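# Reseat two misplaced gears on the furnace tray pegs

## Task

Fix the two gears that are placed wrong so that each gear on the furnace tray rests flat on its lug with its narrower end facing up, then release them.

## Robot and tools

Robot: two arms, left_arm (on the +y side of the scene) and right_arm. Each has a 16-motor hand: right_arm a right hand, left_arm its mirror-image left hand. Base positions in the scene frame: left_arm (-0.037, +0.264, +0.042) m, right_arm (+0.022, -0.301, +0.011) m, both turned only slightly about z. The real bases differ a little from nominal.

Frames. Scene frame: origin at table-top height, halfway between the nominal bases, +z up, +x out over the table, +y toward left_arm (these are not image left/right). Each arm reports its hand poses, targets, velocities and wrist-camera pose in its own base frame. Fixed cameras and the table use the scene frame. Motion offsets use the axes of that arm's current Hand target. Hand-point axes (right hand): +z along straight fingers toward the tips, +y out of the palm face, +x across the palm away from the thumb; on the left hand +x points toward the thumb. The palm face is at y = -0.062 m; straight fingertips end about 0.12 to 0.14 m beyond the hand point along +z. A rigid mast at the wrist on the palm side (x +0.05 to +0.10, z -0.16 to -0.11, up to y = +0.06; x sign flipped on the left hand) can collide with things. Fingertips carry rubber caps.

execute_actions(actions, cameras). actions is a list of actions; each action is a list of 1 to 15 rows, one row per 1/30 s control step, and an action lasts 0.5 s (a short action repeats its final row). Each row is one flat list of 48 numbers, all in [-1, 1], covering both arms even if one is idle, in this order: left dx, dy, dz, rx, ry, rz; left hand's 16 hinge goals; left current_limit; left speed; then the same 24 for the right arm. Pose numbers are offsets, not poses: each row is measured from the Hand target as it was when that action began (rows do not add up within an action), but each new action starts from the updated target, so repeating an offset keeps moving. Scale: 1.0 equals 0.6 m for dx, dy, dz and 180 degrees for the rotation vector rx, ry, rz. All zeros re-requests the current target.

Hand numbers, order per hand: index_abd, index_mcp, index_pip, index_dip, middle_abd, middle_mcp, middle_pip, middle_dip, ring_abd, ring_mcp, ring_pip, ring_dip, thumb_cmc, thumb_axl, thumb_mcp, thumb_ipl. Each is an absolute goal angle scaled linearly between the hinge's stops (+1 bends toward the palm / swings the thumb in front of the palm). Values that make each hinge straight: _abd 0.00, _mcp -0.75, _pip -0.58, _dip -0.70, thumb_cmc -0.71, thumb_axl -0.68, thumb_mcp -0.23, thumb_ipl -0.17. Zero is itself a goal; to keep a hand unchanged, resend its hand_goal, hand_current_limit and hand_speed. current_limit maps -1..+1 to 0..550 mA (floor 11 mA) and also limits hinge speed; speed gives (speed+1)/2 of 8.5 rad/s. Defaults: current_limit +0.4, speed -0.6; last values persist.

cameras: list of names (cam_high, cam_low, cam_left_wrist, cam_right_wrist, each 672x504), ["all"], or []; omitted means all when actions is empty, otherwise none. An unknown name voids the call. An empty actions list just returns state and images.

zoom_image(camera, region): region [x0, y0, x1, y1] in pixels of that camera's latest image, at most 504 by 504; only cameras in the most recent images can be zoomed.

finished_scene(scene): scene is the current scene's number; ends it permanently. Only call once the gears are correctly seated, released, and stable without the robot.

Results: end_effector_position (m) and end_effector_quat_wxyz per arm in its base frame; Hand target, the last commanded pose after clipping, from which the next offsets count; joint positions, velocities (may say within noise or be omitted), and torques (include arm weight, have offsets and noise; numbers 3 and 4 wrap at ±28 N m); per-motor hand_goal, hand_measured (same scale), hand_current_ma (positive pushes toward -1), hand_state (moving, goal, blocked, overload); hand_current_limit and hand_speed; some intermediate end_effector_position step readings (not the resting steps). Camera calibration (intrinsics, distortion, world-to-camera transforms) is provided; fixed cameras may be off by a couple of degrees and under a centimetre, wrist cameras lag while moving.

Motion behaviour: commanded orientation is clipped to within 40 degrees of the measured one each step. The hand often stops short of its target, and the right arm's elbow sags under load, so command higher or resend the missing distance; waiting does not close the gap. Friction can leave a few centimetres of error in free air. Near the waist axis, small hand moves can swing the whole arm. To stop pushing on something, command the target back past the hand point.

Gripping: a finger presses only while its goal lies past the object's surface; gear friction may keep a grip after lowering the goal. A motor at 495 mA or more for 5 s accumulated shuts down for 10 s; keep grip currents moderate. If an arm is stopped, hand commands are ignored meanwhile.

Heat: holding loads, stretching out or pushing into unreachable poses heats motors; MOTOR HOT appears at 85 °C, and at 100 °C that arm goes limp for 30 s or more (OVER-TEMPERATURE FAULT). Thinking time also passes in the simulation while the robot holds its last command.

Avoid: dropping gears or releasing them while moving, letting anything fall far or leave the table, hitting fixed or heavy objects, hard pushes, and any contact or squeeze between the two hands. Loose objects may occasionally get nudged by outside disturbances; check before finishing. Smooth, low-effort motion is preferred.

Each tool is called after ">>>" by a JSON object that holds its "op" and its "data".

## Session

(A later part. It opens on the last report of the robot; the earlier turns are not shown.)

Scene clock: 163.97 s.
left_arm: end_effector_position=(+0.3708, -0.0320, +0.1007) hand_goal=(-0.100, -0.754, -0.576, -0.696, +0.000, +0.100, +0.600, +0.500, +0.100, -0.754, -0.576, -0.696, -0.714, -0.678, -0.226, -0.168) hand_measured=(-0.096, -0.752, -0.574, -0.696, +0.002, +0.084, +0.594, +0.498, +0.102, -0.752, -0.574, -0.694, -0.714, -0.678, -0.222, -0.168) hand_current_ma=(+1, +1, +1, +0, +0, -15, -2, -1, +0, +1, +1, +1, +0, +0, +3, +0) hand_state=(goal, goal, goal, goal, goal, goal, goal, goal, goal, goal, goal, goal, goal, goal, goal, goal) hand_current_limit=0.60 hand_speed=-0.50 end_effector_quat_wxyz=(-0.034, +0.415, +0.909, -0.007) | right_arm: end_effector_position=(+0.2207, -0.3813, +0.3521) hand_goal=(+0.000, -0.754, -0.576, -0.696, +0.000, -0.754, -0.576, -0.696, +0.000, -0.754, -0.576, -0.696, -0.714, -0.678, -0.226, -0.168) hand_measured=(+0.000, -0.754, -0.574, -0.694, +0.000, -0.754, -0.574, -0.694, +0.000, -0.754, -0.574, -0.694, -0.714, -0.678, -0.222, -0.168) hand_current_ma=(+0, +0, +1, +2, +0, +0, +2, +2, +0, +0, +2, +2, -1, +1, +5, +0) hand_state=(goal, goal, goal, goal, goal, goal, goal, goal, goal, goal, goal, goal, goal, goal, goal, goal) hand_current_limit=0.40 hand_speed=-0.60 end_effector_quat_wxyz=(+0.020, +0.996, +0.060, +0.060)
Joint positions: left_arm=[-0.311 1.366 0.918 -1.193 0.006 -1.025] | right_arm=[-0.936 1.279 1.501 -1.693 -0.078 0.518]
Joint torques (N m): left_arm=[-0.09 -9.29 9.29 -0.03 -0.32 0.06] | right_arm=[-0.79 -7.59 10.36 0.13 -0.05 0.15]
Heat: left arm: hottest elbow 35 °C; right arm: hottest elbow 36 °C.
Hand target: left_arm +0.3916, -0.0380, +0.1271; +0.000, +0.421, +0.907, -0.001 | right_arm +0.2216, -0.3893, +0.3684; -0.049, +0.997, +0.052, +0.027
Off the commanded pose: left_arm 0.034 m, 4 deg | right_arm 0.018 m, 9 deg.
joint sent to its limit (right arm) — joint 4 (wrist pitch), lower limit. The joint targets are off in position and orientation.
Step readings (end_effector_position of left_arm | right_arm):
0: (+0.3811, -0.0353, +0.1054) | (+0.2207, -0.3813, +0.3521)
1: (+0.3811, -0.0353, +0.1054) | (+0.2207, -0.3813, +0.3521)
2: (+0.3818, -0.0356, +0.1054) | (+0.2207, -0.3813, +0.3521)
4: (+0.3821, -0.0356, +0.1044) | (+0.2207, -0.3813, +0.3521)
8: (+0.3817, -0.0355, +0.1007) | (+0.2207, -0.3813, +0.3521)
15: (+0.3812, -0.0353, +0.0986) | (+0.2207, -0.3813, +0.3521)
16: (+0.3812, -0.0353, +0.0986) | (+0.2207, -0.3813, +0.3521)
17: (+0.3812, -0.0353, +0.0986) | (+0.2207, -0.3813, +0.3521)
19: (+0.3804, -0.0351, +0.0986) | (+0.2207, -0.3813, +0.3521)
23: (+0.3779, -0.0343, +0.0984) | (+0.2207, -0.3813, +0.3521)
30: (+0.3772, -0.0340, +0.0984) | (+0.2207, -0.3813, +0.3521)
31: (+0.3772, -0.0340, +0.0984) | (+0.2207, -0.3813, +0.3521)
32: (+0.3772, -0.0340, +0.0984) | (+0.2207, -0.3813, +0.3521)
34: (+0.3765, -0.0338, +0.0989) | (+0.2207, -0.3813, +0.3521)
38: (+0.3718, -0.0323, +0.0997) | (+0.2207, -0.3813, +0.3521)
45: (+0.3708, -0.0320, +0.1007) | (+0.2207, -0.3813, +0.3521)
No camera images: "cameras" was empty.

>>> {"op": "execute_actions", "data": {"actions": [[[-0.0153,0.0096,-0.003,-0.008,-0.007,0,-0.1,-0.754,-0.576,-0.696,0,0.1,0.6,0.5,0.1,-0.754,-0.576,-0.696,-0.714,-0.678,-0.226,-0.168,0.6,-0.5,0,0,0,0,0,0,0,-0.754,-0.576,-0.696,0,-0.754,-0.576,-0.696,0,-0.754,-0.576,-0.696,-0.714,-0.678,-0.226,-0.168,0.4,-0.6]],[[0,0,0,0,0,0,-0.1,-0.754,-0.576,-0.696,0,0.1,0.6,0.5,0.1,-0.754,-0.576,-0.696,-0.714,-0.678,-0.226,-0.168,0.6,-0.5,0,0,0,0,0,0,0,-0.754,-0.576,-0.696,0,-0.754,-0.576,-0.696,0,-0.754,-0.576,-0.696,-0.714,-0.678,-0.226,-0.168,0.4,-0.6]]], "cameras": ["cam_left_wrist"]}}

>>> {"op": "zoom_image", "data": {"camera": "cam_left_wrist", "region": [300, 0, 500, 130]}}

Scene clock: 165.70 s.
left_arm: end_effector_position=(+0.3734, -0.0317, +0.1013) hand_goal=(-0.100, -0.754, -0.576, -0.696, +0.000, +0.100, +0.600, +0.500, +0.100, -0.754, -0.576, -0.696, -0.714, -0.678, -0.226, -0.168) hand_measured=(-0.096, -0.752, -0.574, -0.696, +0.002, +0.084, +0.594, +0.498, +0.102, -0.752, -0.574, -0.694, -0.714, -0.678, -0.222, -0.168) hand_current_ma=(+1, +1, +1, +0, +0, -15, -2, -1, +0, +1, +1, +1, +0, +0, +3, +0) hand_state=(goal, goal, goal, goal, goal, goal, goal, goal, goal, goal, goal, goal, goal, goal, goal, goal) hand_current_limit=0.60 hand_speed=-0.50 end_effector_quat_wxyz=(-0.030, +0.415, +0.909, -0.003) | right_arm: end_effector_position=(+0.2207, -0.3813, +0.3521) hand_goal=(+0.000, -0.754, -0.576, -0.696, +0.000, -0.754, -0.576, -0.696, +0.000, -0.754, -0.576, -0.696, -0.714, -0.678, -0.226, -0.168) hand_measured=(+0.000, -0.754, -0.574, -0.694, +0.000, -0.754, -0.574, -0.694, +0.000, -0.754, -0.574, -0.694, -0.714, -0.678, -0.222, -0.168) hand_current_ma=(+0, +0, +1, +2, +0, +0, +2, +2, +0, +0, +2, +2, -1, +1, +5, +0) hand_state=(goal, goal, goal, goal, goal, goal, goal, goal, goal, goal, goal, goal, goal, goal, goal, goal) hand_current_limit=0.40 hand_speed=-0.60 end_effector_quat_wxyz=(+0.020, +0.996, +0.060, +0.060)
Joint positions: left_arm=[-0.311 1.366 0.918 -1.184 0 -1.025] | right_arm=[-0.936 1.279 1.501 -1.693 -0.078 0.518]
Joint torques (N m): left_arm=[-0.38 -8.76 9.89 0.72 -0.43 0] | right_arm=[-0.85 -7.65 10.33 0.1 -0.06 0.15]
Heat: left arm: hottest elbow 35 °C; right arm: hottest elbow 36 °C.
Hand target: left_arm +0.4019, -0.0413, +0.1289; +0.015, +0.421, +0.907, +0.006 | right_arm +0.2216, -0.3893, +0.3684; -0.049, +0.997, +0.052, +0.027
Off the commanded pose: left_arm 0.041 m, 5 deg | right_arm 0.018 m, 9 deg.
joint sent to its limit (right arm) — joint 4 (wrist pitch), lower limit. The joint targets are off in position and orientation.
Step readings (end_effector_position of left_arm | right_arm):
0: (+0.3708, -0.0320, +0.1007) | (+0.2207, -0.3813, +0.3521)
1: (+0.3708, -0.0320, +0.1007) | (+0.2207, -0.3813, +0.3521)
2: (+0.3708, -0.0320, +0.1007) | (+0.2207, -0.3813, +0.3521)
4: (+0.3710, -0.0315, +0.1010) | (+0.2207, -0.3813, +0.3521)
8: (+0.3726, -0.0317, +0.1012) | (+0.2207, -0.3813, +0.3521)
15: (+0.3734, -0.0317, +0.1013) | (+0.2207, -0.3813, +0.3521)
16: (+0.3734, -0.0317, +0.1013) | (+0.2207, -0.3813, +0.3521)
17: (+0.3734, -0.0317, +0.1013) | (+0.2207, -0.3813, +0.3521)
19: (+0.3734, -0.0317, +0.1013) | (+0.2207, -0.3813, +0.3521)
23: (+0.3734, -0.0317, +0.1013) | (+0.2207, -0.3813, +0.3521)
30: (+0.3734, -0.0317, +0.1013) | (+0.2207, -0.3813, +0.3521)
camera_calibration:
cam_left_wrist: T_world_to_cam=[[0.0330974, -0.999277, -0.0186873, -0.0765175], [-0.617577, -0.0351486, 0.785725, 0.0974528], [-0.785814, -0.0144646, -0.618294, 0.477466], [0, 0, 0, 1]] pos_world=[0.437916, -0.0661305, 0.217213]
Images, in order (width x height): cam_left_wrist 672x504.

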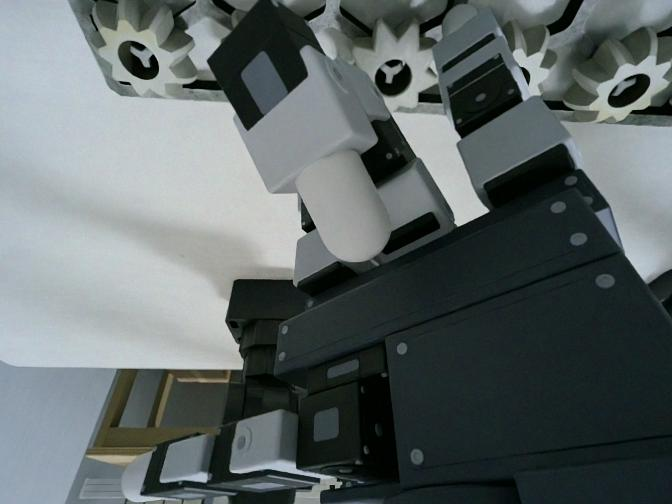

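Scaled by 2.520 from the camera's 672x504 image, which has a finer 960x720 frame.

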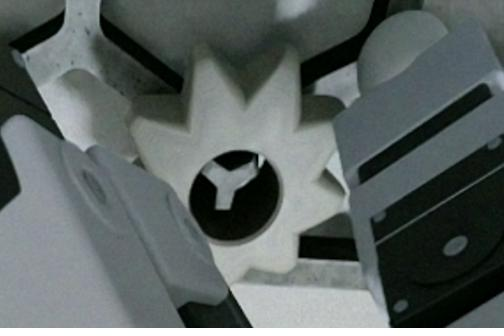

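>>> {"op": "execute_actions", "data": {"actions": [[[-0.0118,0.0085,0,0,0,0,-0.1,-0.754,-0.576,-0.696,0,0.1,0.6,0.5,0.1,-0.754,-0.576,-0.696,-0.714,-0.678,-0.226,-0.168,0.6,-0.5,0,0,0,0,0,0,0,-0.754,-0.576,-0.696,0,-0.754,-0.576,-0.696,0,-0.754,-0.576,-0.696,-0.714,-0.678,-0.226,-0.168,0.4,-0.6]],[[-0.0059,0.004,0,0,0,0,-0.1,-0.754,-0.576,-0.696,0,0.1,0.6,0.5,0.1,-0.754,-0.576,-0.696,-0.714,-0.678,-0.226,-0.168,0.6,-0.5,0,0,0,0,0,0,0,-0.754,-0.576,-0.696,0,-0.754,-0.576,-0.696,0,-0.754,-0.576,-0.696,-0.714,-0.678,-0.226,-0.168,0.4,-0.6]]], "cameras": ["cam_left_wrist"]}}

>>> {"op": "zoom_image", "data": {"camera": "cam_left_wrist", "region": [300, 0, 500, 130]}}

Scene clock: 167.30 s.
left_arm: end_effector_position=(+0.3877, -0.0363, +0.1081) hand_goal=(-0.100, -0.754, -0.576, -0.696, +0.000, +0.100, +0.600, +0.500, +0.100, -0.754, -0.576, -0.696, -0.714, -0.678, -0.226, -0.168) hand_measured=(-0.096, -0.752, -0.574, -0.696, +0.002, +0.084, +0.594, +0.498, +0.102, -0.752, -0.574, -0.694, -0.714, -0.678, -0.222, -0.168) hand_current_ma=(+1, +1, +1, +0, +0, -15, -2, -1, +0, +1, +1, +1, +0, +0, +3, +0) hand_state=(goal, goal, goal, goal, goal, goal, goal, goal, goal, goal, goal, goal, goal, goal, goal, goal) hand_current_limit=0.60 hand_speed=-0.50 end_effector_quat_wxyz=(-0.020, +0.415, +0.909, -0.002) | right_arm: end_effector_position=(+0.2207, -0.3813, +0.3521) hand_goal=(+0.000, -0.754, -0.576, -0.696, +0.000, -0.754, -0.576, -0.696, +0.000, -0.754, -0.576, -0.696, -0.714, -0.678, -0.226, -0.168) hand_measured=(+0.000, -0.754, -0.574, -0.694, +0.000, -0.754, -0.574, -0.694, +0.000, -0.754, -0.574, -0.694, -0.714, -0.678, -0.222, -0.168) hand_current_ma=(+0, +0, +1, +2, +0, +0, +2, +2, +0, +0, +2, +2, -1, +1, +5, +0) hand_state=(goal, goal, goal, goal, goal, goal, goal, goal, goal, goal, goal, goal, goal, goal, goal, goal) hand_current_limit=0.40 hand_speed=-0.60 end_effector_quat_wxyz=(+0.020, +0.996, +0.060, +0.060)
Joint positions: left_arm=[-0.311 1.384 0.955 -1.183 0 -1.025] | right_arm=[-0.936 1.279 1.501 -1.693 -0.078 0.518]
Joint torques (N m): left_arm=[-0.26 -8 9.77 0.7 -0.45 0.02] | right_arm=[-0.85 -7.47 10.35 0.1 -0.06 0.15]
Heat: left arm: hottest elbow 35 °C; right arm: hottest elbow 36 °C.
Hand target: left_arm +0.4145, -0.0446, +0.1293; +0.015, +0.421, +0.907, +0.006 | right_arm +0.2216, -0.3893, +0.3684; -0.049, +0.997, +0.052, +0.027
Off the commanded pose: left_arm 0.035 m, 4 deg | right_arm 0.018 m, 9 deg.
joint sent to its limit (right arm) — joint 4 (wrist pitch), lower limit. The joint targets are off in position and orientation.
Step readings (end_effector_position of left_arm | right_arm):
0: (+0.3734, -0.0317, +0.1013) | (+0.2207, -0.3813, +0.3521)
1: (+0.3740, -0.0319, +0.1019) | (+0.2207, -0.3813, +0.3521)
2: (+0.3740, -0.0319, +0.1019) | (+0.2207, -0.3813, +0.3521)
4: (+0.3764, -0.0327, +0.1041) | (+0.2207, -0.3813, +0.3521)
8: (+0.3823, -0.0346, +0.1091) | (+0.2207, -0.3813, +0.3521)
15: (+0.3843, -0.0352, +0.1086) | (+0.2207, -0.3813, +0.3521)
16: (+0.3843, -0.0352, +0.1086) | (+0.2207, -0.3813, +0.3521)
17: (+0.3843, -0.0352, +0.1080) | (+0.2207, -0.3813, +0.3521)
19: (+0.3848, -0.0354, +0.1075) | (+0.2207, -0.3813, +0.3521)
23: (+0.3865, -0.0359, +0.1070) | (+0.2207, -0.3813, +0.3521)
30: (+0.3877, -0.0363, +0.1081) | (+0.2207, -0.3813, +0.3521)
camera_calibration:
cam_left_wrist: T_world_to_cam=[[0.0333438, -0.999372, -0.0119991, -0.0821897], [-0.632388, -0.0303932, 0.774056, 0.107968], [-0.773934, -0.0182219, -0.633004, 0.489594], [0, 0, 0, 1]] pos_world=[0.449932, -0.0699353, 0.225356]
Images, in order (width x height): cam_left_wrist 672x504.

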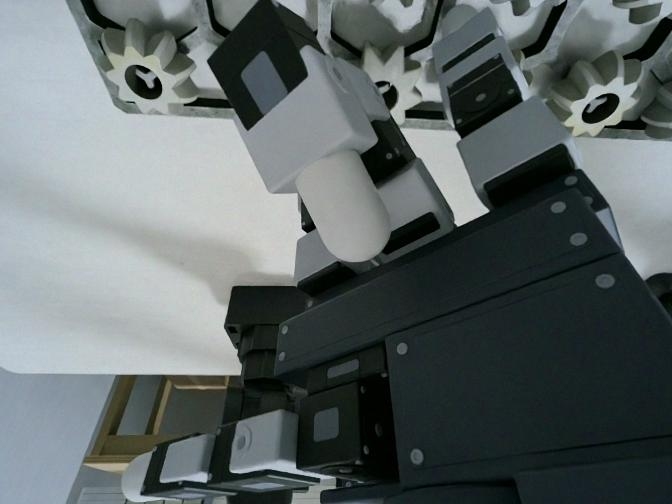

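Scaled by 2.520 from the camera's 672x504 image, which has a finer 960x720 frame.

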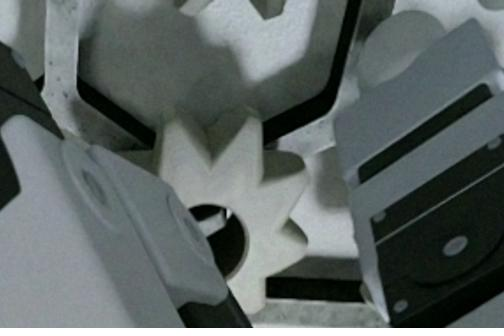

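>>> {"op": "execute_actions", "data": {"actions": [[[0.0075,-0.0081,0.007,0,0,0,-0.1,-0.754,-0.576,-0.696,0,0.1,0.6,0.5,0.1,-0.754,-0.576,-0.696,-0.714,-0.678,-0.226,-0.168,0.6,-0.5,0,0,0,0,0,0,0,-0.754,-0.576,-0.696,0,-0.754,-0.576,-0.696,0,-0.754,-0.576,-0.696,-0.714,-0.678,-0.226,-0.168,0.4,-0.6]],[[0,0,0,0,0,0,-0.1,-0.754,-0.576,-0.696,0,0.1,0.6,0.5,0.1,-0.754,-0.576,-0.696,-0.714,-0.678,-0.226,-0.168,0.6,-0.5,0,0,0,0,0,0,0,-0.754,-0.576,-0.696,0,-0.754,-0.576,-0.696,0,-0.754,-0.576,-0.696,-0.714,-0.678,-0.226,-0.168,0.4,-0.6]]], "cameras": ["cam_left_wrist"]}}

>>> {"op": "zoom_image", "data": {"camera": "cam_left_wrist", "region": [300, 0, 500, 130]}}

Scene clock: 168.90 s.
left_arm: end_effector_position=(+0.3902, -0.0371, +0.1082) hand_goal=(-0.100, -0.754, -0.576, -0.696, +0.000, +0.100, +0.600, +0.500, +0.100, -0.754, -0.576, -0.696, -0.714, -0.678, -0.226, -0.168) hand_measured=(-0.096, -0.752, -0.574, -0.696, +0.002, +0.084, +0.594, +0.498, +0.102, -0.752, -0.574, -0.694, -0.714, -0.678, -0.222, -0.168) hand_current_ma=(+1, +1, +1, +0, +0, -15, -2, -1, +0, +1, +1, +1, +0, +0, +3, +0) hand_state=(goal, goal, goal, goal, goal, goal, goal, goal, goal, goal, goal, goal, goal, goal, goal, goal) hand_current_limit=0.60 hand_speed=-0.50 end_effector_quat_wxyz=(-0.015, +0.415, +0.910, -0.002) | right_arm: end_effector_position=(+0.2207, -0.3813, +0.3521) hand_goal=(+0.000, -0.754, -0.576, -0.696, +0.000, -0.754, -0.576, -0.696, +0.000, -0.754, -0.576, -0.696, -0.714, -0.678, -0.226, -0.168) hand_measured=(+0.000, -0.754, -0.574, -0.694, +0.000, -0.754, -0.574, -0.694, +0.000, -0.754, -0.574, -0.694, -0.714, -0.678, -0.222, -0.168) hand_current_ma=(+0, +0, +1, +2, +0, +0, +2, +2, +0, +0, +2, +2, -1, +1, +5, +0) hand_state=(goal, goal, goal, goal, goal, goal, goal, goal, goal, goal, goal, goal, goal, goal, goal, goal) hand_current_limit=0.40 hand_speed=-0.60 end_effector_quat_wxyz=(+0.020, +0.996, +0.060, +0.060)
Joint positions: left_arm=[-0.311 1.384 0.955 -1.172 0 -1.025] | right_arm=[-0.936 1.279 1.501 -1.693 -0.078 0.518]
Joint torques (N m): left_arm=[-0.5 -8.88 8.09 0.77 -0.43 -0.03] | right_arm=[-0.91 -7.53 10.33 0.13 -0.05 0.15]
Heat: left arm: hottest elbow 35 °C; right arm: hottest elbow 36 °C.
Hand target: left_arm +0.4080, -0.0443, +0.1249; +0.015, +0.421, +0.907, +0.006 | right_arm +0.2216, -0.3893, +0.3684; -0.049, +0.997, +0.052, +0.027
Off the commanded pose: left_arm 0.025 m, 4 deg | right_arm 0.018 m, 9 deg.
joint sent to its limit (right arm) — joint 4 (wrist pitch), lower limit. The joint targets are off in position and orientation.
Step readings (end_effector_position of left_arm | right_arm):
0: (+0.3877, -0.0363, +0.1081) | (+0.2207, -0.3813, +0.3521)
1: (+0.3877, -0.0363, +0.1081) | (+0.2207, -0.3813, +0.3521)
2: (+0.3877, -0.0363, +0.1081) | (+0.2207, -0.3813, +0.3521)
4: (+0.3888, -0.0367, +0.1081) | (+0.2207, -0.3813, +0.3521)
8: (+0.3899, -0.0370, +0.1082) | (+0.2207, -0.3813, +0.3521)
15: (+0.3902, -0.0371, +0.1082) | (+0.2207, -0.3813, +0.3521)
16: (+0.3902, -0.0371, +0.1082) | (+0.2207, -0.3813, +0.3521)
17: (+0.3902, -0.0371, +0.1082) | (+0.2207, -0.3813, +0.3521)
19: (+0.3902, -0.0371, +0.1082) | (+0.2207, -0.3813, +0.3521)
23: (+0.3902, -0.0371, +0.1082) | (+0.2207, -0.3813, +0.3521)
30: (+0.3902, -0.0371, +0.1082) | (+0.2207, -0.3813, +0.3521)
camera_calibration:
cam_left_wrist: T_world_to_cam=[[0.0334533, -0.999406, -0.00831562, -0.083614], [-0.640357, -0.0278214, 0.767573, 0.113415], [-0.767349, -0.0203529, -0.640907, 0.489891], [0, 0, 0, 1]] pos_world=[0.451341, -0.0704382, 0.226225]
Images, in order (width x height): cam_left_wrist 672x504.

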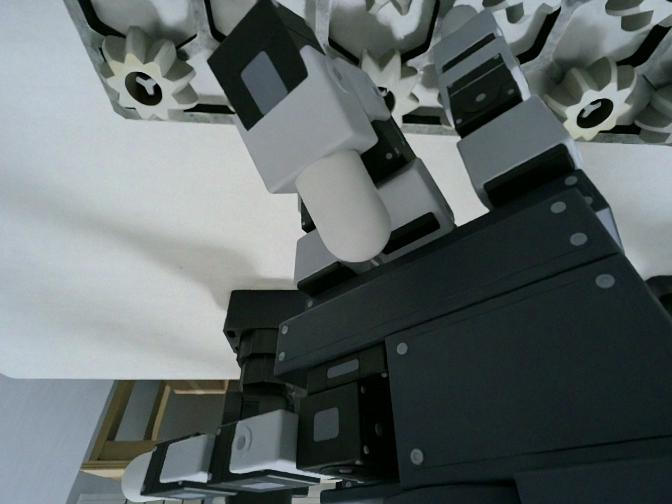

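Scaled by 2.520 from the camera's 672x504 image, which has a finer 960x720 frame.

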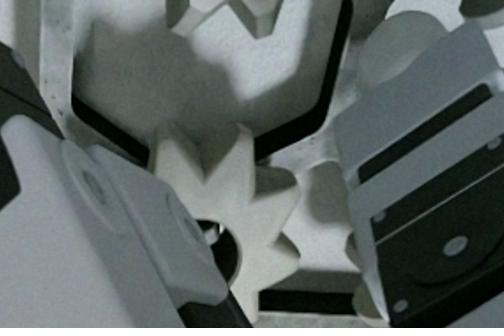

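>>> {"op": "execute_actions", "data": {"actions": [[[0.0258,-0.0142,-0.01,0.008,0.007,0,-0.1,-0.754,-0.576,-0.696,0,0.1,0.6,0.5,0.1,-0.754,-0.576,-0.696,-0.714,-0.678,-0.226,-0.168,0.6,-0.5,0,0,0,0,0,0,0,-0.754,-0.576,-0.696,0,-0.754,-0.576,-0.696,0,-0.754,-0.576,-0.696,-0.714,-0.678,-0.226,-0.168,0.4,-0.6]],[[0,0,0.02,0,0,0,-0.1,-0.754,-0.576,-0.696,0,0.1,0.6,0.5,0.1,-0.754,-0.576,-0.696,-0.714,-0.678,-0.226,-0.168,0.6,-0.5,0,0,0,0,0,0,0,-0.754,-0.576,-0.696,0,-0.754,-0.576,-0.696,0,-0.754,-0.576,-0.696,-0.714,-0.678,-0.226,-0.168,0.4,-0.6]],[[0,0,0.018,0,0,0,-0.1,-0.754,-0.576,-0.696,0,0.1,0.6,0.5,0.1,-0.754,-0.576,-0.696,-0.714,-0.678,-0.226,-0.168,0.6,-0.5,0,0,0,0,0,0,0,-0.754,-0.576,-0.696,0,-0.754,-0.576,-0.696,0,-0.754,-0.576,-0.696,-0.714,-0.678,-0.226,-0.168,0.4,-0.6]]], "cameras": ["cam_left_wrist"]}}

>>> {"op": "zoom_image", "data": {"camera": "cam_left_wrist", "region": [300, 0, 500, 130]}}

Scene clock: 171.20 s.
left_arm: end_effector_position=(+0.3811, -0.0348, +0.1020) hand_goal=(-0.100, -0.754, -0.576, -0.696, +0.000, +0.100, +0.600, +0.500, +0.100, -0.754, -0.576, -0.696, -0.714, -0.678, -0.226, -0.168) hand_measured=(-0.096, -0.752, -0.574, -0.696, +0.002, +0.084, +0.594, +0.498, +0.102, -0.752, -0.574, -0.694, -0.714, -0.678, -0.222, -0.168) hand_current_ma=(+1, +1, +1, +0, +0, -15, -2, -1, +0, +1, +1, +1, +0, +0, +3, +0) hand_state=(goal, goal, goal, goal, goal, goal, goal, goal, goal, goal, goal, goal, goal, goal, goal, goal) hand_current_limit=0.60 hand_speed=-0.50 end_effector_quat_wxyz=(-0.016, +0.415, +0.910, -0.003) | right_arm: end_effector_position=(+0.2207, -0.3813, +0.3521) hand_goal=(+0.000, -0.754, -0.576, -0.696, +0.000, -0.754, -0.576, -0.696, +0.000, -0.754, -0.576, -0.696, -0.714, -0.678, -0.226, -0.168) hand_measured=(+0.000, -0.754, -0.574, -0.694, +0.000, -0.754, -0.574, -0.694, +0.000, -0.754, -0.574, -0.694, -0.714, -0.678, -0.222, -0.168) hand_current_ma=(+0, +0, +1, +2, +0, +0, +2, +2, +0, +0, +2, +2, -1, +1, +5, +0) hand_state=(goal, goal, goal, goal, goal, goal, goal, goal, goal, goal, goal, goal, goal, goal, goal, goal) hand_current_limit=0.40 hand_speed=-0.60 end_effector_quat_wxyz=(+0.020, +0.996, +0.060, +0.060)
Joint positions: left_arm=[-0.311 1.369 0.923 -1.158 0.003 -1.025] | right_arm=[-0.936 1.279 1.501 -1.693 -0.078 0.518]
Joint torques (N m): left_arm=[-0.03 -7.65 6.57 0.77 -0.18 0.03] | right_arm=[-0.85 -7.47 10.36 0.09 -0.05 0.15]
Heat: left arm: hottest elbow 35 °C; right arm: hottest elbow 36 °C.
Hand target: left_arm +0.3913, -0.0380, +0.1075; +0.000, +0.421, +0.907, -0.001 | right_arm +0.2216, -0.3893, +0.3684; -0.049, +0.997, +0.052, +0.027
Off the commanded pose: left_arm 0.012 m, 2 deg | right_arm 0.018 m, 9 deg.
joint sent to its limit (right arm) — joint 4 (wrist pitch), lower limit. The joint targets are off in position and orientation.
Step readings (end_effector_position of left_arm | right_arm):
0: (+0.3902, -0.0371, +0.1082) | (+0.2207, -0.3813, +0.3521)
1: (+0.3902, -0.0371, +0.1082) | (+0.2207, -0.3813, +0.3521)
2: (+0.3902, -0.0371, +0.1082) | (+0.2207, -0.3813, +0.3521)
4: (+0.3892, -0.0368, +0.1087) | (+0.2207, -0.3813, +0.3521)
8: (+0.3853, -0.0358, +0.1122) | (+0.2207, -0.3813, +0.3521)
15: (+0.3836, -0.0355, +0.1157) | (+0.2207, -0.3813, +0.3521)
16: (+0.3836, -0.0355, +0.1157) | (+0.2207, -0.3813, +0.3521)
17: (+0.3836, -0.0355, +0.1157) | (+0.2207, -0.3813, +0.3521)
19: (+0.3830, -0.0354, +0.1152) | (+0.2207, -0.3813, +0.3521)
23: (+0.3819, -0.0350, +0.1125) | (+0.2207, -0.3813, +0.3521)
30: (+0.3814, -0.0349, +0.1114) | (+0.2207, -0.3813, +0.3521)
31: (+0.3814, -0.0349, +0.1114) | (+0.2207, -0.3813, +0.3521)
32: (+0.3815, -0.0349, +0.1109) | (+0.2207, -0.3813, +0.3521)
34: (+0.3827, -0.0353, +0.1094) | (+0.2207, -0.3813, +0.3521)
38: (+0.3809, -0.0347, +0.1041) | (+0.2207, -0.3813, +0.3521)
45: (+0.3807, -0.0346, +0.1020) | (+0.2207, -0.3813, +0.3521)
camera_calibration:
cam_left_wrist: T_world_to_cam=[[0.03355, -0.999416, -0.00654212, -0.0812128], [-0.637306, -0.0264355, 0.770157, 0.110995], [-0.76988, -0.0216694, -0.63782, 0.479522], [0, 0, 0, 1]] pos_world=[0.442637, -0.0678402, 0.219833]
Images, in order (width x height): cam_left_wrist 672x504.

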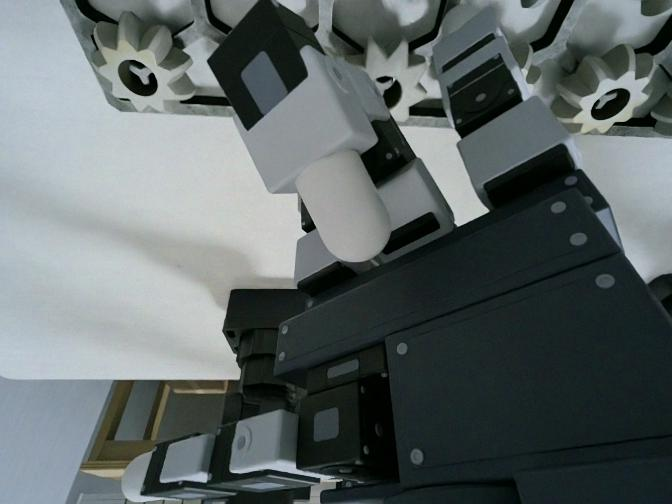

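Scaled by 2.520 from the camera's 672x504 image, which has a finer 960x720 frame.

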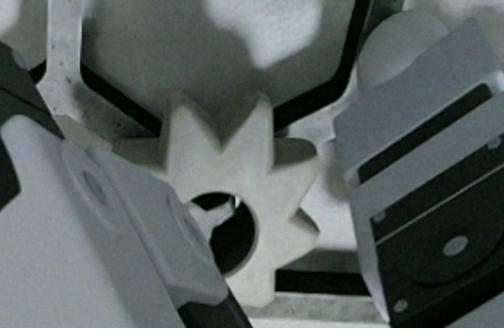

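>>> {"op": "execute_actions", "data": {"actions": [[[0,0,0,0,0,0,0.36,-0.754,-0.576,-0.696,0,0.1,0.6,0.5,-0.36,-0.754,-0.576,-0.696,-0.714,-0.678,-0.226,-0.168,0.79,-0.9,0,0,0,0,0,0,0,-0.754,-0.576,-0.696,0,-0.754,-0.576,-0.696,0,-0.754,-0.576,-0.696,-0.714,-0.678,-0.226,-0.168,0.4,-0.6]],[[0,0,0,0,0,0,0.36,-0.754,-0.576,-0.696,0,0.1,0.6,0.5,-0.36,-0.754,-0.576,-0.696,-0.714,-0.678,-0.226,-0.168,0.79,-0.9,0,0,0,0,0,0,0,-0.754,-0.576,-0.696,0,-0.754,-0.576,-0.696,0,-0.754,-0.576,-0.696,-0.714,-0.678,-0.226,-0.168,0.4,-0.6]]], "cameras": ["cam_left_wrist"]}}

>>> {"op": "zoom_image", "data": {"camera": "cam_left_wrist", "region": [300, 0, 500, 130]}}

Scene clock: 175.90 s.
left_arm: end_effector_position=(+0.3814, -0.0351, +0.1019) hand_goal=(+0.360, -0.754, -0.576, -0.696, +0.000, +0.100, +0.600, +0.500, -0.360, -0.754, -0.576, -0.696, -0.714, -0.678, -0.226, -0.168) hand_measured=(+0.080, -0.752, -0.574, -0.696, +0.002, +0.084, +0.594, +0.498, -0.074, -0.752, -0.574, -0.694, -0.714, -0.678, -0.222, -0.168) hand_current_ma=(-492, +1, +1, +0, +0, -15, -2, -1, +492, +1, +1, +1, +0, +0, +3, +0) hand_state=(blocked, goal, goal, goal, goal, goal, goal, goal, blocked, goal, goal, goal, goal, goal, goal, goal) hand_current_limit=0.79 hand_speed=-0.90 end_effector_quat_wxyz=(-0.015, +0.415, +0.910, -0.004) | right_arm: end_effector_position=(+0.2207, -0.3813, +0.3521) hand_goal=(+0.000, -0.754, -0.576, -0.696, +0.000, -0.754, -0.576, -0.696, +0.000, -0.754, -0.576, -0.696, -0.714, -0.678, -0.226, -0.168) hand_measured=(+0.000, -0.754, -0.574, -0.694, +0.000, -0.754, -0.574, -0.694, +0.000, -0.754, -0.574, -0.694, -0.714, -0.678, -0.222, -0.168) hand_current_ma=(+0, +0, +1, +2, +0, +0, +2, +2, +0, +0, +2, +2, -1, +1, +5, +0) hand_state=(goal, goal, goal, goal, goal, goal, goal, goal, goal, goal, goal, goal, goal, goal, goal, goal) hand_current_limit=0.40 hand_speed=-0.60 end_effector_quat_wxyz=(+0.020, +0.996, +0.060, +0.060)
Joint positions: left_arm=[-0.311 1.369 0.923 -1.157 0.004 -1.025] | right_arm=[-0.936 1.279 1.501 -1.693 -0.078 0.518]
Joint torques (N m): left_arm=[-0.09 -7.82 6.54 0.77 -0.21 0.04] | right_arm=[-0.85 -7.53 10.35 0.1 -0.05 0.15]
Heat: left arm: hottest elbow 34 °C; right arm: hottest elbow 36 °C.
Hand target: left_arm +0.3913, -0.0380, +0.1075; +0.000, +0.421, +0.907, -0.001 | right_arm +0.2216, -0.3893, +0.3684; -0.049, +0.997, +0.052, +0.027
Off the commanded pose: left_arm 0.012 m, 2 deg | right_arm 0.018 m, 9 deg.
joint sent to its limit (right arm) — joint 4 (wrist pitch), lower limit. The joint targets are off in position and orientation.
Step readings (end_effector_position of left_arm | right_arm):
0: (+0.3811, -0.0348, +0.1020) | (+0.2207, -0.3813, +0.3521)
1: (+0.3811, -0.0348, +0.1020) | (+0.2207, -0.3813, +0.3521)
2: (+0.3811, -0.0348, +0.1020) | (+0.2207, -0.3813, +0.3521)
4: (+0.3811, -0.0348, +0.1020) | (+0.2207, -0.3813, +0.3521)
8: (+0.3811, -0.0348, +0.1020) | (+0.2207, -0.3813, +0.3521)
15: (+0.3814, -0.0351, +0.1019) | (+0.2207, -0.3813, +0.3521)
16: (+0.3814, -0.0351, +0.1019) | (+0.2207, -0.3813, +0.3521)
17: (+0.3814, -0.0351, +0.1019) | (+0.2207, -0.3813, +0.3521)
19: (+0.3814, -0.0351, +0.1019) | (+0.2207, -0.3813, +0.3521)
23: (+0.3814, -0.0351, +0.1019) | (+0.2207, -0.3813, +0.3521)
30: (+0.3814, -0.0351, +0.1019) | (+0.2207, -0.3813, +0.3521)
camera_calibration:
cam_left_wrist: T_world_to_cam=[[0.033622, -0.999424, -0.00452554, -0.0817972], [-0.638091, -0.0249509, 0.769557, 0.111705], [-0.769227, -0.0229863, -0.638562, 0.479455], [0, 0, 0, 1]] pos_world=[0.442838, -0.0679421, 0.219829]
Images, in order (width x height): cam_left_wrist 672x504.

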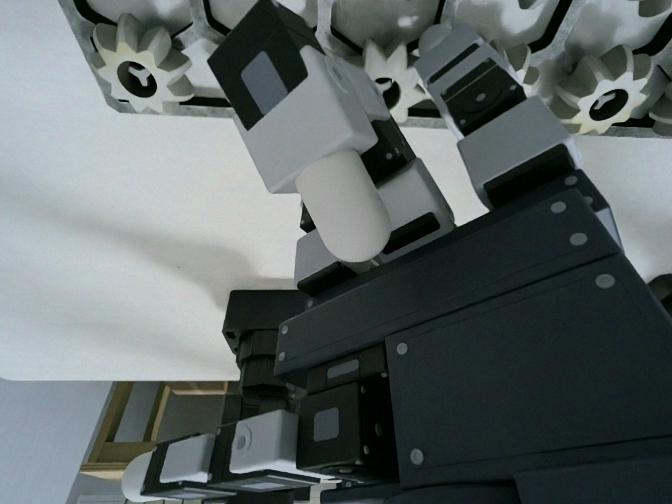

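Scaled by 2.520 from the camera's 672x504 image, which has a finer 960x720 frame.

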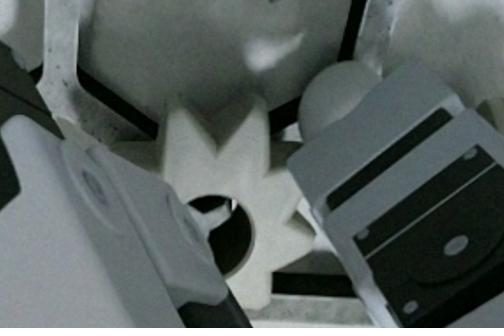

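>>> {"op": "execute_actions", "data": {"actions": [[[0,0,-0.015,-0.006,-0.005,0,0.36,-0.754,-0.576,-0.696,0,0.1,0.6,0.5,-0.36,-0.754,-0.576,-0.696,-0.714,-0.678,-0.226,-0.168,0.79,-0.9,0,0,0,0,0,0,0,-0.754,-0.576,-0.696,0,-0.754,-0.576,-0.696,0,-0.754,-0.576,-0.696,-0.714,-0.678,-0.226,-0.168,0.4,-0.6]],[[0,0,-0.015,-0.003,-0.0025,0,0.36,-0.754,-0.576,-0.696,0,0.1,0.6,0.5,-0.36,-0.754,-0.576,-0.696,-0.714,-0.678,-0.226,-0.168,0.79,-0.9,0,0,0,0,0,0,0,-0.754,-0.576,-0.696,0,-0.754,-0.576,-0.696,0,-0.754,-0.576,-0.696,-0.714,-0.678,-0.226,-0.168,0.4,-0.6]]], "cameras": ["cam_left_wrist"]}}

>>> {"op": "zoom_image", "data": {"camera": "cam_left_wrist", "region": [300, 0, 500, 130]}}

Scene clock: 177.53 s.
left_arm: end_effector_position=(+0.3820, -0.0330, +0.1065) hand_goal=(+0.360, -0.754, -0.576, -0.696, +0.000, +0.100, +0.600, +0.500, -0.360, -0.754, -0.576, -0.696, -0.714, -0.678, -0.226, -0.168) hand_measured=(+0.106, -0.744, -0.572, -0.694, +0.002, +0.084, +0.594, +0.498, -0.092, -0.752, -0.574, -0.694, -0.714, -0.678, -0.222, -0.168) hand_current_ma=(-492, +7, +2, +0, +0, -15, -2, -1, +492, +1, +1, +1, +0, +0, +3, +0) hand_state=(blocked, goal, goal, goal, goal, goal, goal, goal, blocked, goal, goal, goal, goal, goal, goal, goal) hand_current_limit=0.79 hand_speed=-0.90 end_effector_quat_wxyz=(-0.010, +0.415, +0.910, +0.001) | right_arm: end_effector_position=(+0.2207, -0.3813, +0.3521) hand_goal=(+0.000, -0.754, -0.576, -0.696, +0.000, -0.754, -0.576, -0.696, +0.000, -0.754, -0.576, -0.696, -0.714, -0.678, -0.226, -0.168) hand_measured=(+0.000, -0.754, -0.574, -0.694, +0.000, -0.754, -0.574, -0.694, +0.000, -0.754, -0.574, -0.694, -0.714, -0.678, -0.222, -0.168) hand_current_ma=(+0, +0, +1, +2, +0, +0, +2, +2, +0, +0, +2, +2, -1, +1, +5, +0) hand_state=(goal, goal, goal, goal, goal, goal, goal, goal, goal, goal, goal, goal, goal, goal, goal, goal) hand_current_limit=0.40 hand_speed=-0.60 end_effector_quat_wxyz=(+0.020, +0.996, +0.060, +0.060)
Joint positions: left_arm=[-0.309 1.356 0.921 -1.155 -0.005 -1.025] | right_arm=[-0.936 1.279 1.501 -1.693 -0.078 0.518]
Joint torques (N m): left_arm=[-0.38 -10.11 7.21 0.34 -0.33 0] | right_arm=[-0.85 -7.59 10.33 0.13 -0.06 0.16]
Heat: left arm: hottest elbow 34 °C; right arm: hottest elbow 36 °C.
Hand target: left_arm +0.3911, -0.0380, +0.1255; +0.016, +0.421, +0.907, +0.007 | right_arm +0.2216, -0.3893, +0.3684; -0.049, +0.997, +0.052, +0.027
Off the commanded pose: left_arm 0.022 m, 3 deg | right_arm 0.018 m, 9 deg.
joint sent to its limit (right arm) — joint 4 (wrist pitch), lower limit. The joint targets are off in position and orientation.
Step readings (end_effector_position of left_arm | right_arm):
0: (+0.3814, -0.0351, +0.1019) | (+0.2207, -0.3813, +0.3521)
1: (+0.3814, -0.0351, +0.1019) | (+0.2207, -0.3813, +0.3521)
2: (+0.3814, -0.0351, +0.1019) | (+0.2207, -0.3813, +0.3521)
4: (+0.3814, -0.0351, +0.1019) | (+0.2207, -0.3813, +0.3521)
8: (+0.3815, -0.0349, +0.1020) | (+0.2207, -0.3813, +0.3521)
15: (+0.3818, -0.0356, +0.1020) | (+0.2207, -0.3813, +0.3521)
16: (+0.3818, -0.0356, +0.1020) | (+0.2207, -0.3813, +0.3521)
17: (+0.3818, -0.0356, +0.1020) | (+0.2207, -0.3813, +0.3521)
19: (+0.3820, -0.0351, +0.1034) | (+0.2207, -0.3813, +0.3521)
23: (+0.3818, -0.0342, +0.1054) | (+0.2207, -0.3813, +0.3521)
30: (+0.3820, -0.0330, +0.1065) | (+0.2207, -0.3813, +0.3521)
camera_calibration:
cam_left_wrist: T_world_to_cam=[[0.0350059, -0.999346, -0.00905196, -0.0797239], [-0.649139, -0.0296234, 0.760092, 0.113698], [-0.759864, -0.0207317, -0.649752, 0.48055], [0, 0, 0, 1]] pos_world=[0.441749, -0.0663411, 0.225095]
Images, in order (width x height): cam_left_wrist 672x504.

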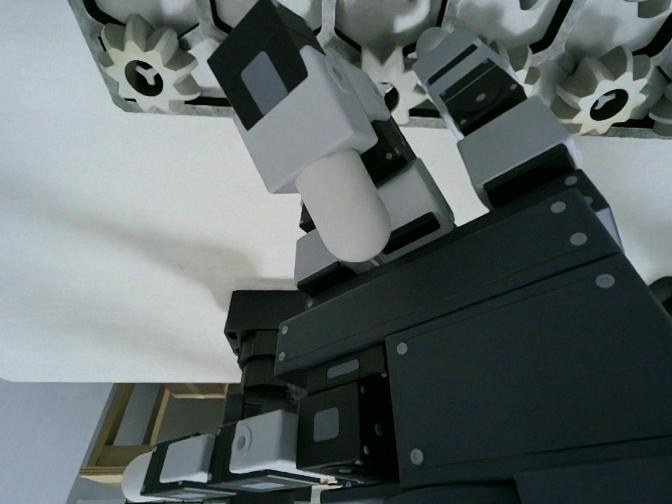

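Scaled by 2.520 from the camera's 672x504 image, which has a finer 960x720 frame.

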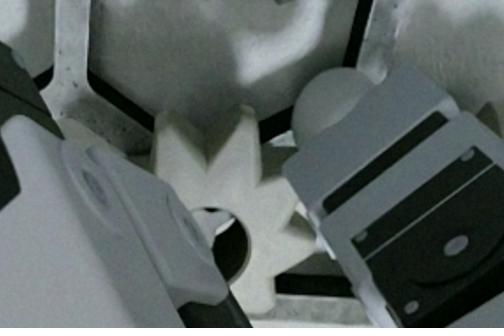

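>>> {"op": "execute_actions", "data": {"actions": [[[-0.004,0.004,-0.012,-0.002,-0.0015,0,0.36,-0.754,-0.576,-0.696,0,0.1,0.6,0.5,-0.36,-0.754,-0.576,-0.696,-0.714,-0.678,-0.226,-0.168,0.79,-0.9,0,0,0,0,0,0,0,-0.754,-0.576,-0.696,0,-0.754,-0.576,-0.696,0,-0.754,-0.576,-0.696,-0.714,-0.678,-0.226,-0.168,0.4,-0.6]]], "cameras": ["cam_left_wrist"]}}

>>> {"op": "zoom_image", "data": {"camera": "cam_left_wrist", "region": [300, 0, 500, 130]}}

Scene clock: 179.00 s.
left_arm: end_effector_position=(+0.3820, -0.0331, +0.1070) hand_goal=(+0.360, -0.754, -0.576, -0.696, +0.000, +0.100, +0.600, +0.500, -0.360, -0.754, -0.576, -0.696, -0.714, -0.678, -0.226, -0.168) hand_measured=(+0.106, -0.744, -0.572, -0.694, +0.002, +0.084, +0.594, +0.498, -0.092, -0.752, -0.574, -0.694, -0.714, -0.678, -0.222, -0.168) hand_current_ma=(-492, +7, +2, +0, +0, -15, -2, -1, +492, +1, +1, +1, +0, +0, +3, +0) hand_state=(blocked, goal, goal, goal, goal, goal, goal, goal, blocked, goal, goal, goal, goal, goal, goal, goal) hand_current_limit=0.79 hand_speed=-0.90 end_effector_quat_wxyz=(-0.009, +0.415, +0.910, +0.001) | right_arm: end_effector_position=(+0.2207, -0.3813, +0.3521) hand_goal=(+0.000, -0.754, -0.576, -0.696, +0.000, -0.754, -0.576, -0.696, +0.000, -0.754, -0.576, -0.696, -0.714, -0.678, -0.226, -0.168) hand_measured=(+0.000, -0.754, -0.574, -0.694, +0.000, -0.754, -0.574, -0.694, +0.000, -0.754, -0.574, -0.694, -0.714, -0.678, -0.222, -0.168) hand_current_ma=(+0, +0, +1, +2, +0, +0, +2, +2, +0, +0, +2, +2, -1, +1, +5, +0) hand_state=(goal, goal, goal, goal, goal, goal, goal, goal, goal, goal, goal, goal, goal, goal, goal, goal) hand_current_limit=0.40 hand_speed=-0.60 end_effector_quat_wxyz=(+0.020, +0.996, +0.060, +0.060)
Joint positions: left_arm=[-0.309 1.355 0.921 -1.155 -0.005 -1.025] | right_arm=[-0.936 1.279 1.501 -1.693 -0.078 0.518]
Joint torques (N m): left_arm=[-0.15 -10.34 8.34 -0.09 -0.45 -0.02] | right_arm=[-0.85 -7.59 10.35 0.09 -0.06 0.15]
Heat: left arm: hottest elbow 34 °C; right arm: hottest elbow 36 °C.
Hand target: left_arm +0.3942, -0.0382, +0.1328; +0.020, +0.421, +0.907, +0.009 | right_arm +0.2216, -0.3893, +0.3684; -0.049, +0.997, +0.052, +0.027
Off the commanded pose: left_arm 0.029 m, 4 deg | right_arm 0.018 m, 9 deg.
joint sent to its limit (right arm) — joint 4 (wrist pitch), lower limit. The joint targets are off in position and orientation.
Step readings (end_effector_position of left_arm | right_arm):
0: (+0.3820, -0.0330, +0.1065) | (+0.2207, -0.3813, +0.3521)
1: (+0.3820, -0.0330, +0.1065) | (+0.2207, -0.3813, +0.3521)
2: (+0.3820, -0.0330, +0.1065) | (+0.2207, -0.3813, +0.3521)
4: (+0.3820, -0.0331, +0.1070) | (+0.2207, -0.3813, +0.3521)
8: (+0.3820, -0.0331, +0.1070) | (+0.2207, -0.3813, +0.3521)
15: (+0.3820, -0.0331, +0.1070) | (+0.2207, -0.3813, +0.3521)
camera_calibration:
cam_left_wrist: T_world_to_cam=[[0.0349925, -0.999351, -0.00850174, -0.0798333], [-0.650282, -0.0292279, 0.75913, 0.113854], [-0.758886, -0.0210354, -0.650883, 0.480731], [0, 0, 0, 1]] pos_world=[0.441651, -0.0663414, 0.225791]
Images, in order (width x height): cam_left_wrist 672x504.

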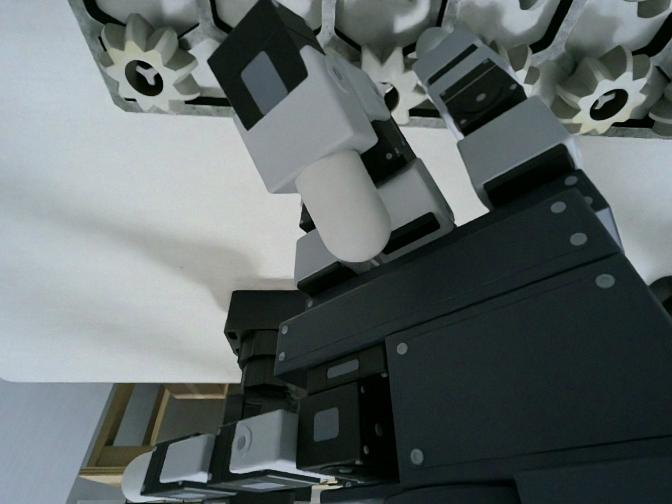

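Scaled by 2.520 from the camera's 672x504 image, which has a finer 960x720 frame.

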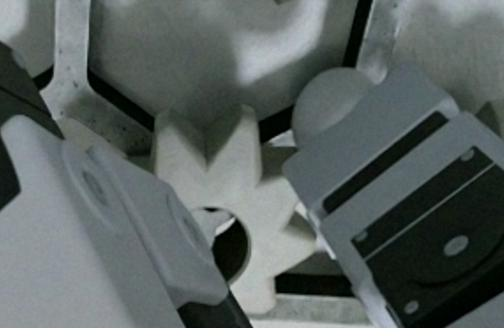

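>>> {"op": "execute_actions", "data": {"actions": [[[-0.002,0.003,-0.012,0,0,0,0.36,-0.754,-0.576,-0.696,0,0.1,0.6,0.5,-0.36,-0.754,-0.576,-0.696,-0.714,-0.678,-0.226,-0.168,0.79,-0.9,0,0,0,0,0,0,0,-0.754,-0.576,-0.696,0,-0.754,-0.576,-0.696,0,-0.754,-0.576,-0.696,-0.714,-0.678,-0.226,-0.168,0.4,-0.6]],[[0,0,-0.01,0,0,0,0.36,-0.754,-0.576,-0.696,0,0.1,0.6,0.5,-0.36,-0.754,-0.576,-0.696,-0.714,-0.678,-0.226,-0.168,0.79,-0.9,0,0,0,0,0,0,0,-0.754,-0.576,-0.696,0,-0.754,-0.576,-0.696,0,-0.754,-0.576,-0.696,-0.714,-0.678,-0.226,-0.168,0.4,-0.6]]], "cameras": ["cam_left_wrist"]}}

>>> {"op": "zoom_image", "data": {"camera": "cam_left_wrist", "region": [300, 0, 500, 130]}}

Scene clock: 180.57 s.
left_arm: end_effector_position=(+0.3791, -0.0351, +0.1111) hand_goal=(+0.360, -0.754, -0.576, -0.696, +0.000, +0.100, +0.600, +0.500, -0.360, -0.754, -0.576, -0.696, -0.714, -0.678, -0.226, -0.168) hand_measured=(+0.108, -0.740, -0.568, -0.694, +0.002, +0.084, +0.594, +0.498, -0.092, -0.748, -0.574, -0.694, -0.714, -0.678, -0.222, -0.168) hand_current_ma=(-492, +13, +4, +1, +0, -15, -2, -1, +492, +3, +1, +1, +0, +0, +3, +0) hand_state=(blocked, goal, goal, goal, goal, goal, goal, goal, blocked, goal, goal, goal, goal, goal, goal, goal) hand_current_limit=0.79 hand_speed=-0.90 end_effector_quat_wxyz=(-0.009, +0.418, +0.908, +0.001) | right_arm: end_effector_position=(+0.2207, -0.3813, +0.3521) hand_goal=(+0.000, -0.754, -0.576, -0.696, +0.000, -0.754, -0.576, -0.696, +0.000, -0.754, -0.576, -0.696, -0.714, -0.678, -0.226, -0.168) hand_measured=(+0.000, -0.754, -0.574, -0.694, +0.000, -0.754, -0.574, -0.694, +0.000, -0.754, -0.574, -0.694, -0.714, -0.678, -0.222, -0.168) hand_current_ma=(+0, +0, +1, +2, +0, +0, +2, +2, +0, +0, +2, +2, -1, +1, +5, +0) hand_state=(goal, goal, goal, goal, goal, goal, goal, goal, goal, goal, goal, goal, goal, goal, goal, goal) hand_current_limit=0.40 hand_speed=-0.60 end_effector_quat_wxyz=(+0.020, +0.996, +0.060, +0.060)
Joint positions: left_arm=[-0.317 1.343 0.921 -1.167 -0.005 -1.025] | right_arm=[-0.936 1.279 1.501 -1.693 -0.078 0.518]
Joint torques (N m): left_arm=[-0.5 -9.93 10.28 -0.61 -0.45 0] | right_arm=[-0.79 -7.41 10.33 0.12 -0.05 0.16]
Heat: left arm: hottest elbow 35 °C; right arm: hottest elbow 36 °C.
Hand target: left_arm +0.3958, -0.0380, +0.1461; +0.020, +0.421, +0.907, +0.009 | right_arm +0.2216, -0.3893, +0.3684; -0.049, +0.997, +0.052, +0.027
Off the commanded pose: left_arm 0.039 m, 3 deg | right_arm 0.018 m, 9 deg.
joint sent to its limit (right arm) — joint 4 (wrist pitch), lower limit. The joint targets are off in position and orientation.
Step readings (end_effector_position of left_arm | right_arm):
0: (+0.3820, -0.0331, +0.1070) | (+0.2207, -0.3813, +0.3521)
1: (+0.3820, -0.0331, +0.1070) | (+0.2207, -0.3813, +0.3521)
2: (+0.3820, -0.0331, +0.1070) | (+0.2207, -0.3813, +0.3521)
4: (+0.3821, -0.0331, +0.1075) | (+0.2207, -0.3813, +0.3521)
8: (+0.3813, -0.0334, +0.1080) | (+0.2207, -0.3813, +0.3521)
15: (+0.3810, -0.0333, +0.1085) | (+0.2207, -0.3813, +0.3521)
16: (+0.3810, -0.0333, +0.1085) | (+0.2207, -0.3813, +0.3521)
17: (+0.3810, -0.0333, +0.1085) | (+0.2207, -0.3813, +0.3521)
19: (+0.3806, -0.0338, +0.1090) | (+0.2207, -0.3813, +0.3521)
23: (+0.3799, -0.0342, +0.1106) | (+0.2207, -0.3813, +0.3521)
30: (+0.3791, -0.0351, +0.1111) | (+0.2207, -0.3813, +0.3521)
camera_calibration:
cam_left_wrist: T_world_to_cam=[[0.0273258, -0.99959, -0.00852998, -0.078814], [-0.650478, -0.0242602, 0.759138, 0.109095], [-0.759033, -0.0151955, -0.650874, 0.481324], [0, 0, 0, 1]] pos_world=[0.438459, -0.0688211, 0.229791]
Images, in order (width x height): cam_left_wrist 672x504.

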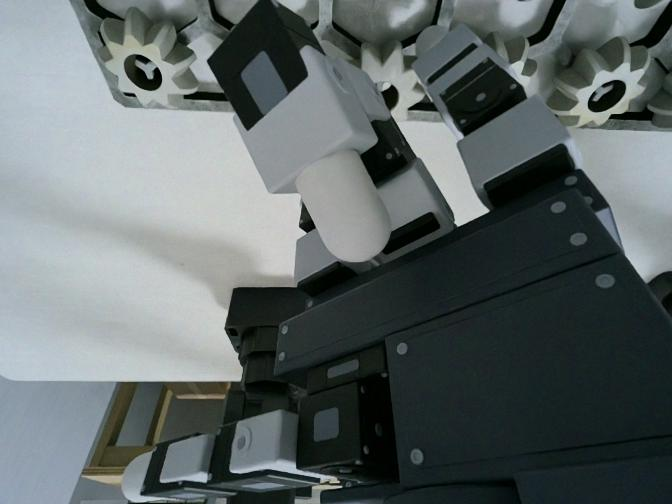

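Scaled by 2.520 from the camera's 672x504 image, which has a finer 960x720 frame.

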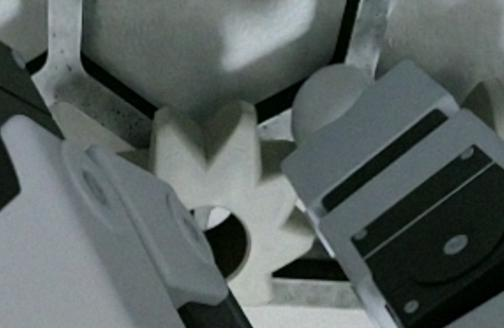

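>>> {"op": "execute_actions", "data": {"actions": [[[0,0,-0.012,0,0,0,0.36,-0.754,-0.576,-0.696,0,0.1,0.6,0.5,-0.36,-0.754,-0.576,-0.696,-0.714,-0.678,-0.226,-0.168,0.79,-0.9,0,0,0,0,0,0,0,-0.754,-0.576,-0.696,0,-0.754,-0.576,-0.696,0,-0.754,-0.576,-0.696,-0.714,-0.678,-0.226,-0.168,0.4,-0.6]],[[0,0,-0.012,0,0,0,0.36,-0.754,-0.576,-0.696,0,0.1,0.6,0.5,-0.36,-0.754,-0.576,-0.696,-0.714,-0.678,-0.226,-0.168,0.79,-0.9,0,0,0,0,0,0,0,-0.754,-0.576,-0.696,0,-0.754,-0.576,-0.696,0,-0.754,-0.576,-0.696,-0.714,-0.678,-0.226,-0.168,0.4,-0.6]]], "cameras": ["cam_left_wrist"]}}

>>> {"op": "zoom_image", "data": {"camera": "cam_left_wrist", "region": [300, 0, 500, 130]}}

Scene clock: 182.13 s.
left_arm: end_effector_position=(+0.3707, -0.0323, +0.1242) hand_goal=(+0.360, -0.754, -0.576, -0.696, +0.000, +0.100, +0.600, +0.500, -0.360, -0.754, -0.576, -0.696, -0.714, -0.678, -0.226, -0.168) hand_measured=(+0.108, -0.744, -0.570, -0.694, +0.002, +0.084, +0.594, +0.498, -0.092, -0.754, -0.574, -0.694, -0.714, -0.678, -0.222, -0.168) hand_current_ma=(-492, +7, +2, +1, +0, -15, -2, -1, +492, +0, +0, +1, +0, +0, +3, +0) hand_state=(blocked, goal, goal, goal, goal, goal, goal, goal, blocked, goal, goal, goal, goal, goal, goal, goal) hand_current_limit=0.79 hand_speed=-0.90 end_effector_quat_wxyz=(-0.026, +0.418, +0.908, +0.000) | right_arm: end_effector_position=(+0.2207, -0.3813, +0.3521) hand_goal=(+0.000, -0.754, -0.576, -0.696, +0.000, -0.754, -0.576, -0.696, +0.000, -0.754, -0.576, -0.696, -0.714, -0.678, -0.226, -0.168) hand_measured=(+0.000, -0.754, -0.574, -0.694, +0.000, -0.754, -0.574, -0.694, +0.000, -0.754, -0.574, -0.694, -0.714, -0.678, -0.222, -0.168) hand_current_ma=(+0, +0, +1, +2, +0, +0, +2, +2, +0, +0, +2, +2, -1, +1, +5, +0) hand_state=(goal, goal, goal, goal, goal, goal, goal, goal, goal, goal, goal, goal, goal, goal, goal, goal) hand_current_limit=0.40 hand_speed=-0.60 end_effector_quat_wxyz=(+0.020, +0.996, +0.060, +0.060)
Joint positions: left_arm=[-0.317 1.326 0.944 -1.241 -0.005 -1.025] | right_arm=[-0.936 1.279 1.501 -1.693 -0.078 0.518]
Joint torques (N m): left_arm=[-0.15 -9.82 10.52 0.05 -0.43 -0.01] | right_arm=[-0.85 -7.47 10.32 0.13 -0.06 0.15]
Heat: left arm: hottest elbow 35 °C; right arm: hottest elbow 36 °C.
Hand target: left_arm +0.3951, -0.0380, +0.1605; +0.020, +0.421, +0.907, +0.009 | right_arm +0.2216, -0.3893, +0.3684; -0.049, +0.997, +0.052, +0.027
Off the commanded pose: left_arm 0.044 m, 5 deg | right_arm 0.018 m, 9 deg.
joint sent to its limit (right arm) — joint 4 (wrist pitch), lower limit. The joint targets are off in position and orientation.
Step readings (end_effector_position of left_arm | right_arm):
0: (+0.3791, -0.0351, +0.1111) | (+0.2207, -0.3813, +0.3521)
1: (+0.3791, -0.0351, +0.1111) | (+0.2207, -0.3813, +0.3521)
2: (+0.3794, -0.0352, +0.1116) | (+0.2207, -0.3813, +0.3521)
4: (+0.3795, -0.0352, +0.1126) | (+0.2207, -0.3813, +0.3521)
8: (+0.3790, -0.0351, +0.1163) | (+0.2207, -0.3813, +0.3521)
15: (+0.3785, -0.0349, +0.1178) | (+0.2207, -0.3813, +0.3521)
16: (+0.3785, -0.0349, +0.1178) | (+0.2207, -0.3813, +0.3521)
17: (+0.3785, -0.0349, +0.1178) | (+0.2207, -0.3813, +0.3521)
19: (+0.3786, -0.0349, +0.1189) | (+0.2207, -0.3813, +0.3521)
23: (+0.3782, -0.0348, +0.1231) | (+0.2207, -0.3813, +0.3521)
30: (+0.3707, -0.0323, +0.1242) | (+0.2207, -0.3813, +0.3521)
camera_calibration:
cam_left_wrist: T_world_to_cam=[[0.026902, -0.99944, -0.0199229, -0.0741521], [-0.625783, -0.0323793, 0.779324, 0.0818091], [-0.779533, -0.00849797, -0.626304, 0.488295], [0, 0, 0, 1]] pos_world=[0.433831, -0.0673121, 0.240588]
Images, in order (width x height): cam_left_wrist 672x504.

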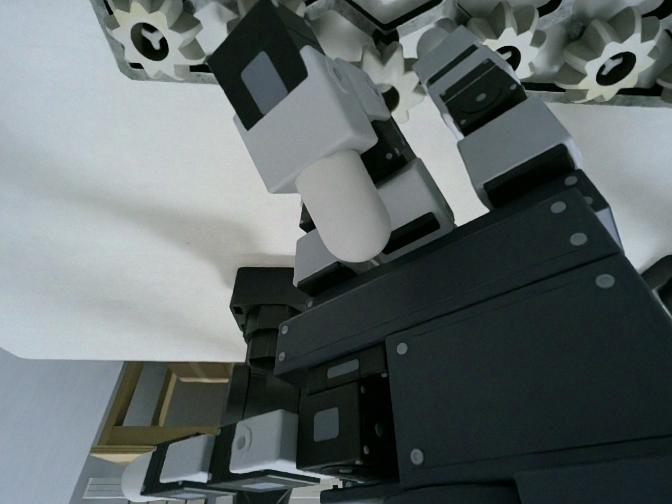

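Scaled by 2.520 from the camera's 672x504 image, which has a finer 960x720 frame.

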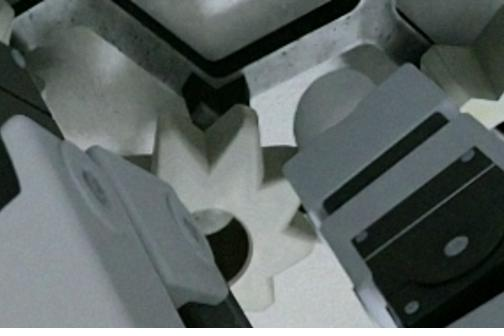

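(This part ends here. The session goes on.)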